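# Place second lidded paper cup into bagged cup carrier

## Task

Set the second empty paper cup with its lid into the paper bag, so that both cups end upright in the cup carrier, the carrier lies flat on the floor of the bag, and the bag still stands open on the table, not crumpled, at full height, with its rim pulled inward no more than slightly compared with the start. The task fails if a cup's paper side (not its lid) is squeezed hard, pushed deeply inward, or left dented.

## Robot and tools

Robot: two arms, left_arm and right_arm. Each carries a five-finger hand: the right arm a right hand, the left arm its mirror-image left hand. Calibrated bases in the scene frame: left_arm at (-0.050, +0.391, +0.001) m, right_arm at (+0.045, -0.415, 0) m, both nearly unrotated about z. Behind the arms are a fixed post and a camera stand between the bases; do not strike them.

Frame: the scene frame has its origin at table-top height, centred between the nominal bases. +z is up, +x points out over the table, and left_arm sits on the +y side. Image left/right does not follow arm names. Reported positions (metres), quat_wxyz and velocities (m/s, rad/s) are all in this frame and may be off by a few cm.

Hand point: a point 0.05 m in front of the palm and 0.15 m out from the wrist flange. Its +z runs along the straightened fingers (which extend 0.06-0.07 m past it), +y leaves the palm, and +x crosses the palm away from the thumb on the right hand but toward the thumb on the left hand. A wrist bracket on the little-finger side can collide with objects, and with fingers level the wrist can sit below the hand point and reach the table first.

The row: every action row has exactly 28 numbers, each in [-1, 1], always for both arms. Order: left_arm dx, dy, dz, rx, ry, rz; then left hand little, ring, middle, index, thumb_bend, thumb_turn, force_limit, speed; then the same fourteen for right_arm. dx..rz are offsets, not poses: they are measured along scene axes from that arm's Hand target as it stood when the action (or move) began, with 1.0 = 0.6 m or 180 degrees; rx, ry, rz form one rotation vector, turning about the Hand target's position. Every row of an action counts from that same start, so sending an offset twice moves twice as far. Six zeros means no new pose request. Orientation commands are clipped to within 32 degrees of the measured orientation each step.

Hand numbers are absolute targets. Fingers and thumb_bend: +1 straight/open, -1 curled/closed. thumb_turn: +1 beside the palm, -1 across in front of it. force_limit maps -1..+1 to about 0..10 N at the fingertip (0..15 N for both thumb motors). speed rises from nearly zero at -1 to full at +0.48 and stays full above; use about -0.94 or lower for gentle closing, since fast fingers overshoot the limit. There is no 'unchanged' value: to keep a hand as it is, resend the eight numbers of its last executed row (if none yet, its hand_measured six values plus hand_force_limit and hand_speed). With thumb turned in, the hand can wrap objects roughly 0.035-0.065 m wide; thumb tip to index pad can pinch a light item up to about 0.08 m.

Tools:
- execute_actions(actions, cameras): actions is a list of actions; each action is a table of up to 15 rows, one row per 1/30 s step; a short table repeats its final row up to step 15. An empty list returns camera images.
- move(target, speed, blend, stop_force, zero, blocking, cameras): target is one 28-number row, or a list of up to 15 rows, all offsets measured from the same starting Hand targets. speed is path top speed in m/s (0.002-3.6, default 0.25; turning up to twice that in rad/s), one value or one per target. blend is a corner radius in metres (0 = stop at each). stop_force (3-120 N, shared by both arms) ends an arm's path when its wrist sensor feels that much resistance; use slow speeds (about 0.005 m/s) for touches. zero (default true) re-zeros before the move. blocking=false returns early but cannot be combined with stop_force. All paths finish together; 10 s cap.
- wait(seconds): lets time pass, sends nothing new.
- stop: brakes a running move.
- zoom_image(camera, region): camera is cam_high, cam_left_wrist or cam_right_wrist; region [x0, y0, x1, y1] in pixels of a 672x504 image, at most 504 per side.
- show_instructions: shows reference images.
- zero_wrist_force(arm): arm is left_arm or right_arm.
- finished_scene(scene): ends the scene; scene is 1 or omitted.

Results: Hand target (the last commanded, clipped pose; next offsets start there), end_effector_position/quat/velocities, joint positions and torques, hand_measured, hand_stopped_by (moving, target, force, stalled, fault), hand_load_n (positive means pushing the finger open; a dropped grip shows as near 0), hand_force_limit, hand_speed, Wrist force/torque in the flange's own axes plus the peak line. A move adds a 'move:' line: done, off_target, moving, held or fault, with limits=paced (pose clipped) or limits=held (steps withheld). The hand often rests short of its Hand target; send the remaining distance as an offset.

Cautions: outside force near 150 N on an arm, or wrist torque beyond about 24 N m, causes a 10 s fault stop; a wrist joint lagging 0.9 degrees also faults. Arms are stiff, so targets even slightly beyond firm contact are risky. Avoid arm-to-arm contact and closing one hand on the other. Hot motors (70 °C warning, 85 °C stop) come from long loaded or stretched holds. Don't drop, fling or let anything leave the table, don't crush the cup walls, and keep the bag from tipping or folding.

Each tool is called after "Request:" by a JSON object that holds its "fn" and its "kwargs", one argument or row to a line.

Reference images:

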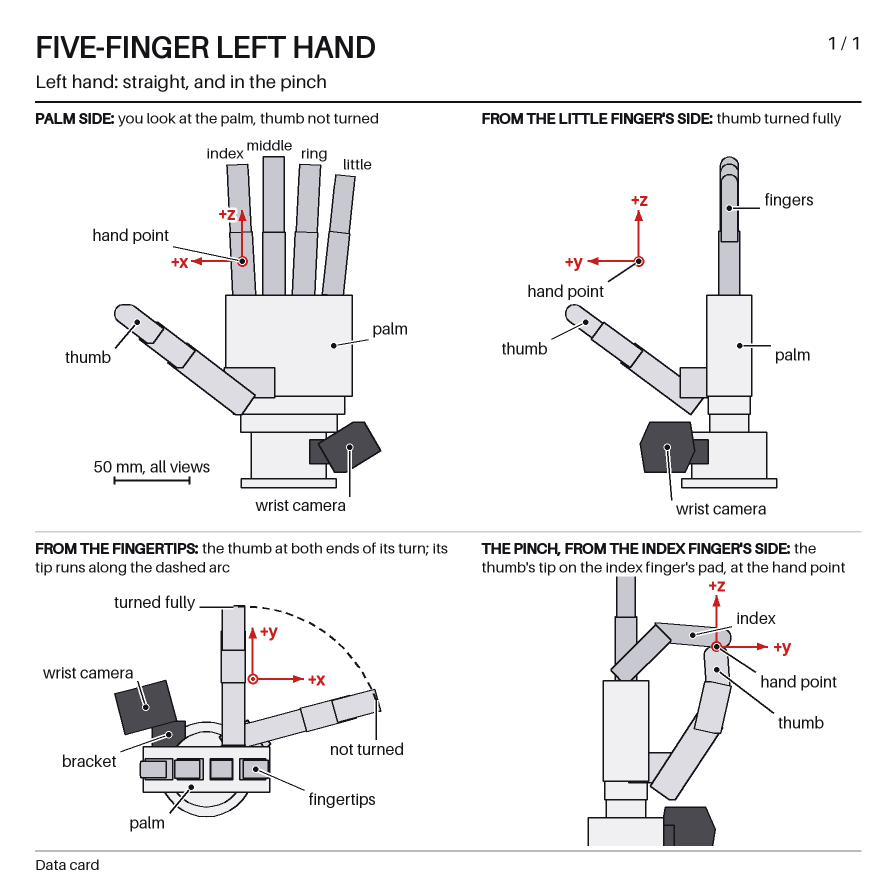

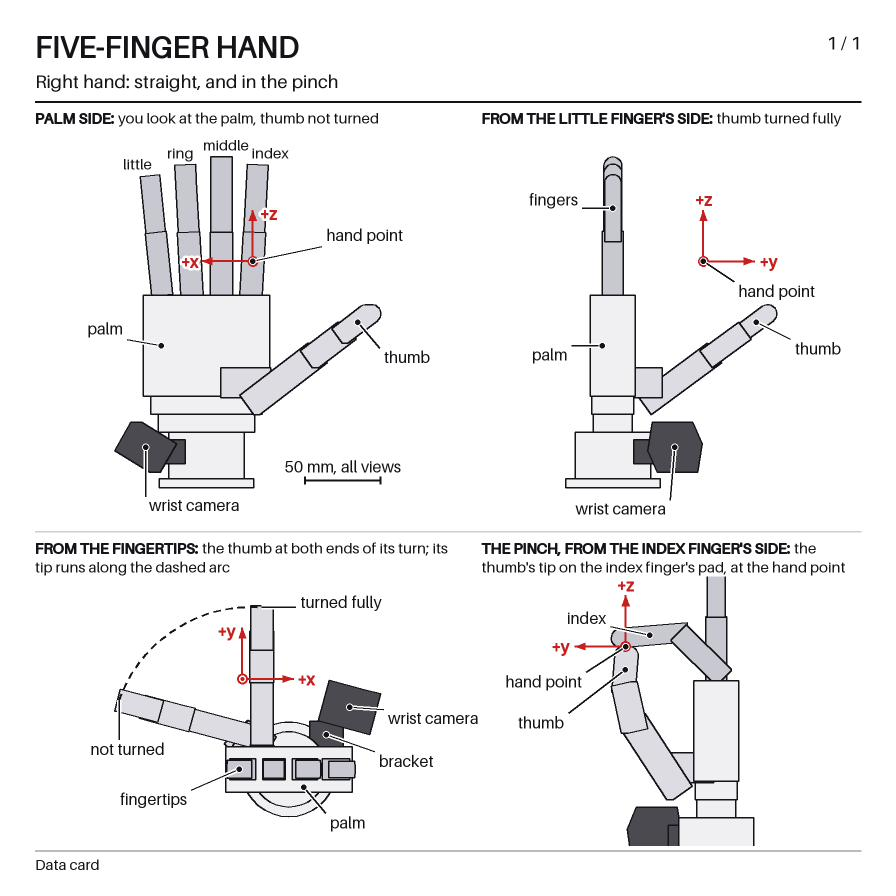

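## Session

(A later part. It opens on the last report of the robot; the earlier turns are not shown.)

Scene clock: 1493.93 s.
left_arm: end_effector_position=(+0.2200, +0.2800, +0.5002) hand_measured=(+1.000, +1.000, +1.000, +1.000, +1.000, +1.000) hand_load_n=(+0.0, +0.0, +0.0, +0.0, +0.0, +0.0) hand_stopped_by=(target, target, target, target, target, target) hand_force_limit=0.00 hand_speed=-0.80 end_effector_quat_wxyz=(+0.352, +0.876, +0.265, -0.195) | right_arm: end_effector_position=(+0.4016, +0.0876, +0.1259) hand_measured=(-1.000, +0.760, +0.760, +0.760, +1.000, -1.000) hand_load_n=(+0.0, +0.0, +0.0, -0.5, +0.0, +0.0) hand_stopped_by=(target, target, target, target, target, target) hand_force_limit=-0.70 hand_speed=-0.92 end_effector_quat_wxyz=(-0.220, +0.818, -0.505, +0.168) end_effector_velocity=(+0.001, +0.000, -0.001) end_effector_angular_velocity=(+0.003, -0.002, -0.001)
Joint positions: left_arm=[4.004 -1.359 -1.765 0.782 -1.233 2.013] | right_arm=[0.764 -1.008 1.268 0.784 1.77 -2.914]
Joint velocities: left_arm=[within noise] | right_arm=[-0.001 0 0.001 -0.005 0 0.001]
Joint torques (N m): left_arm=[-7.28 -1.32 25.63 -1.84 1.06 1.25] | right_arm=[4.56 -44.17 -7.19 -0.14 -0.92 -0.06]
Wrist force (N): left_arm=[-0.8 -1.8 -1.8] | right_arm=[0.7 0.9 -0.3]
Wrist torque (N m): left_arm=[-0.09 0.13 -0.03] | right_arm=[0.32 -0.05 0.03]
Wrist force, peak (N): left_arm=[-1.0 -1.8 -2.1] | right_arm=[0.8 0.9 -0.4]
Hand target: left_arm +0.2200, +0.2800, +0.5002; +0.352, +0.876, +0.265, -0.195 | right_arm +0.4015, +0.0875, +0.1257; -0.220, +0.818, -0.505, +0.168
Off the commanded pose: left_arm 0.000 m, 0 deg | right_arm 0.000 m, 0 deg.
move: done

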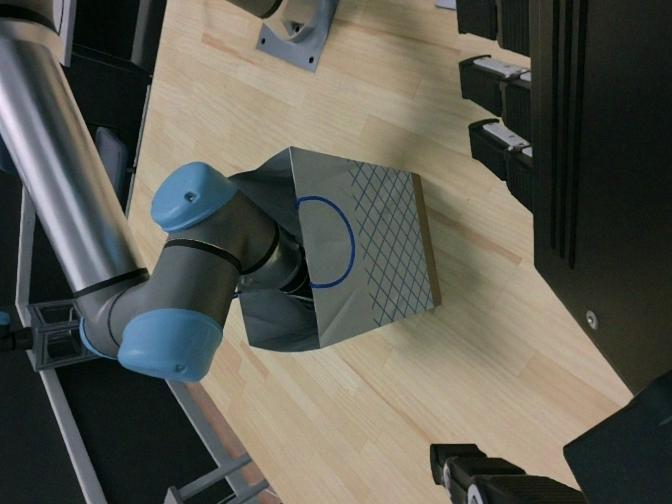

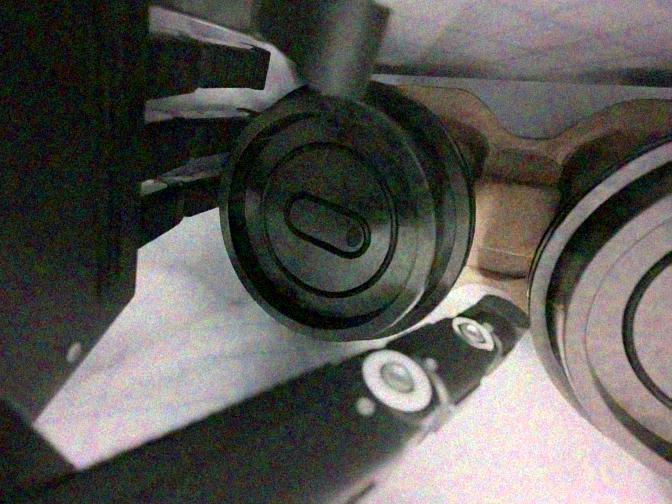

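Request:
{"fn": "move", "kwargs": {
  "target": [
    [0,0,0,0,0,0,1,1,1,1,1,1,0,-0.8,-0.0063,-0.0055,0.1,0,0,0,-1,0.76,0.76,0.76,1,-1,-0.7,-0.92],
    [0,0,0,0,0,0,1,1,1,1,1,1,0,-0.8,-0.0125,-0.0108,0.39,0,0,0,-1,0.76,0.76,0.76,1,-1,-0.7,-0.92]
  ],
  "speed": [0.04,0.08],
  "blend": 0.02,
  "cameras": ["cam_left_wrist","cam_right_wrist"]
}}

Scene clock: 1506.30 s.
left_arm: end_effector_position=(+0.2200, +0.2800, +0.5002) hand_measured=(+1.000, +1.000, +1.000, +1.000, +1.000, +1.000) hand_load_n=(+0.0, +0.0, +0.0, +0.0, +0.0, +0.0) hand_stopped_by=(target, target, target, target, target, target) hand_force_limit=0.00 hand_speed=-0.80 end_effector_quat_wxyz=(+0.352, +0.876, +0.265, -0.195) | right_arm: end_effector_position=(+0.3941, +0.0811, +0.3595) hand_measured=(-1.000, +0.760, +0.760, +0.760, +1.000, -1.000) hand_load_n=(+0.0, +0.0, +0.0, +0.0, +0.0, +0.0) hand_stopped_by=(target, target, target, target, target, target) hand_force_limit=-0.70 hand_speed=-0.92 end_effector_quat_wxyz=(-0.220, +0.818, -0.505, +0.168)
Joint positions: left_arm=[4.004 -1.359 -1.765 0.782 -1.233 2.013] | right_arm=[0.764 -1.007 0.66 1.391 1.77 -2.913]
Joint torques (N m): left_arm=[-7.13 -0.17 25.41 -1.82 0.76 1.16] | right_arm=[6.38 -59.35 -23.64 2.13 2.51 1.11]
Wrist force (N): left_arm=[-0.9 -1.7 -1.8] | right_arm=[0.8 0.5 -0.4]
Wrist torque (N m): left_arm=[-0.08 0.15 -0.04] | right_arm=[0.29 -0.06 -0.02]
Wrist force, peak (N): left_arm=[-0.9 -2.0 -1.9] | right_arm=[0.9 -0.2 -1.1]
Hand target: left_arm +0.2200, +0.2800, +0.5002; +0.352, +0.876, +0.265, -0.195 | right_arm +0.3940, +0.0810, +0.3597; -0.220, +0.818, -0.505, +0.168
Off the commanded pose: left_arm 0.000 m, 0 deg | right_arm 0.000 m, 0 deg.
move: done

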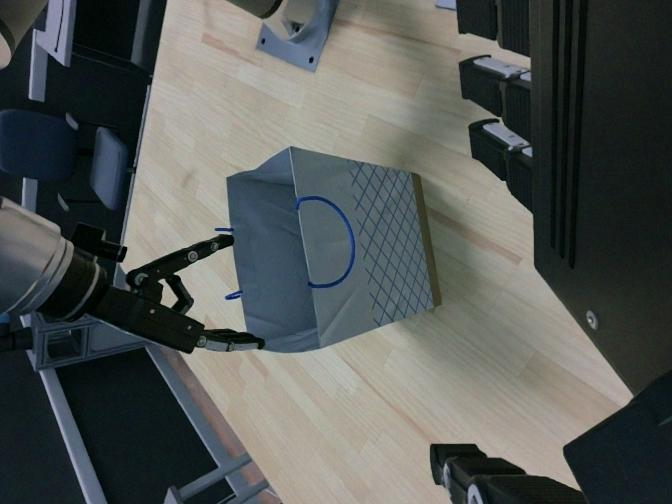

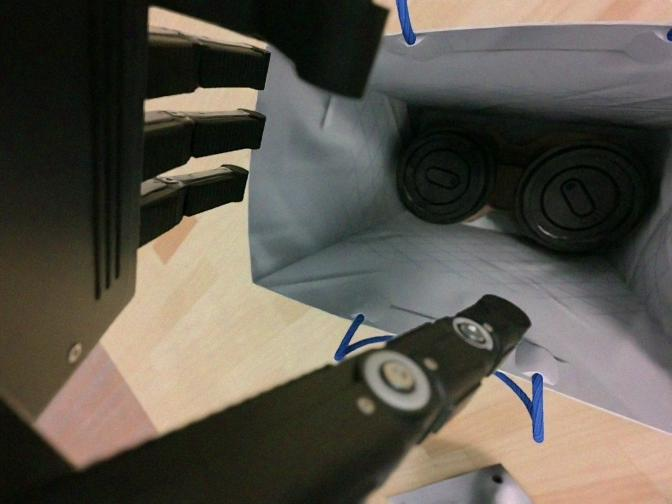

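Request:
{"fn": "zoom_image", "kwargs": {
  "camera": "cam_right_wrist",
  "region": [372, 80, 672, 290]
}}

Scaled by 1.680 from the camera's image (finer frame: 960x720).

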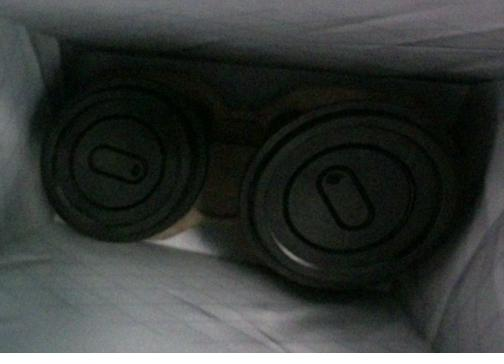

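Request:
{"fn": "move", "kwargs": {
  "target": [
    [0,0,0,0,0,0,1,1,1,1,1,1,0,-0.8,-0.07,-0.065,0.15,0,0,0,-1,0.76,0.76,0.76,1,-1,-0.7,-0.92],
    [0,0,0,0,0,0,1,1,1,1,1,1,0,-0.8,-0.165,-0.58,0.15,0,0,0,-1,0.76,0.76,0.76,1,-1,-0.7,-0.92]
  ],
  "speed": [0.1,0.2],
  "blend": 0.02,
  "cameras": ["all"]
}}

Scene clock: 1533.37 s.
left_arm: end_effector_position=(+0.2200, +0.2800, +0.5002) hand_measured=(+1.000, +1.000, +1.000, +1.000, +1.000, +1.000) hand_load_n=(+0.0, +0.5, +0.0, +0.0, +0.5, +0.0) hand_stopped_by=(target, target, target, target, target, target) hand_force_limit=0.00 hand_speed=-0.80 end_effector_quat_wxyz=(+0.352, +0.876, +0.265, -0.195) | right_arm: end_effector_position=(+0.2950, -0.2670, +0.4496) hand_measured=(-1.000, +0.760, +0.760, +0.760, +1.000, -1.000) hand_load_n=(+0.0, +0.0, +0.0, +0.0, +0.0, +0.0) hand_stopped_by=(target, target, target, target, target, target) hand_force_limit=-0.70 hand_speed=-0.92 end_effector_quat_wxyz=(-0.220, +0.818, -0.505, +0.168)
Joint positions: left_arm=[4.004 -1.359 -1.765 0.782 -1.233 2.013] | right_arm=[-0.198 -1.825 1.383 1.529 1.275 -3.748]
Joint torques (N m): left_arm=[-7.08 -1.9 26.1 -1.91 0.8 1.15] | right_arm=[-8.83 -1.27 -23.36 2.2 -1.11 -1.69]
Wrist force (N): left_arm=[-0.9 -1.9 -1.7] | right_arm=[0.9 0.4 -0.5]
Wrist torque (N m): left_arm=[-0.10 0.15 -0.04] | right_arm=[0.29 -0.08 0.00]
Wrist force, peak (N): left_arm=[-1.1 -1.8 -2.0] | right_arm=[2.1 1.3 -0.8]
Hand target: left_arm +0.2200, +0.2800, +0.5002; +0.352, +0.876, +0.265, -0.195 | right_arm +0.2950, -0.2670, +0.4497; -0.220, +0.818, -0.505, +0.168
Off the commanded pose: left_arm 0.000 m, 0 deg | right_arm 0.000 m, 0 deg.
move: done

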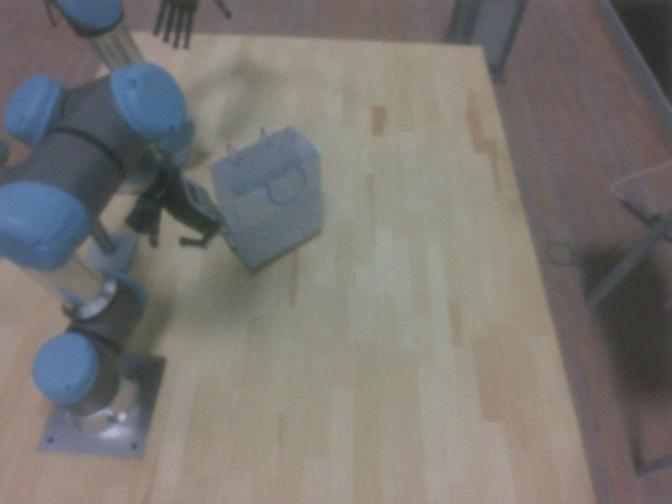

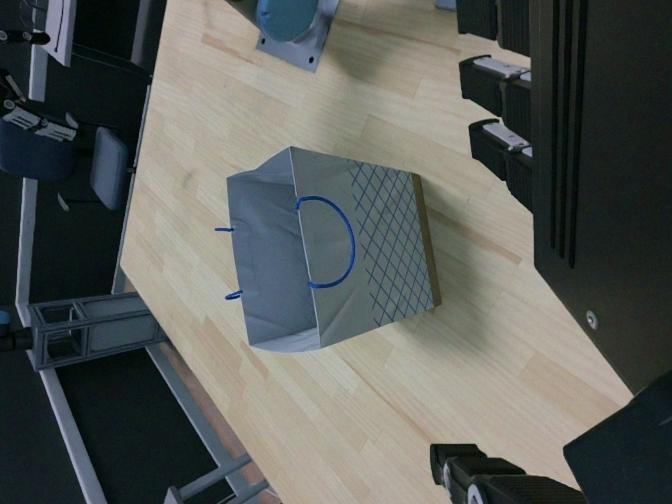

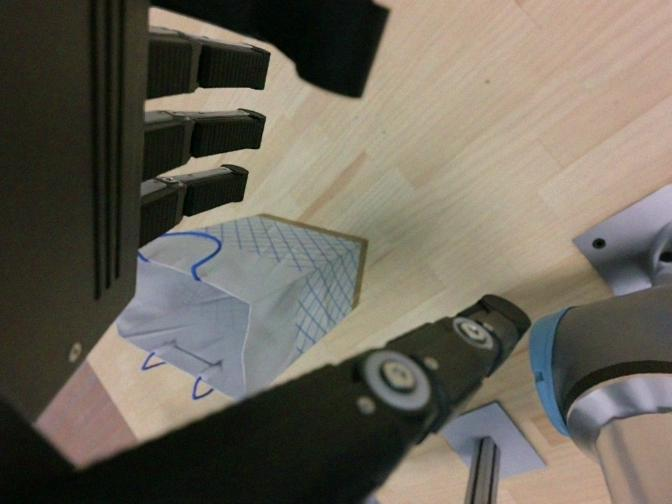

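Request:
{"fn": "finished_scene", "kwargs": {
  "scene": 1
}}

The scene is finished: the task was done.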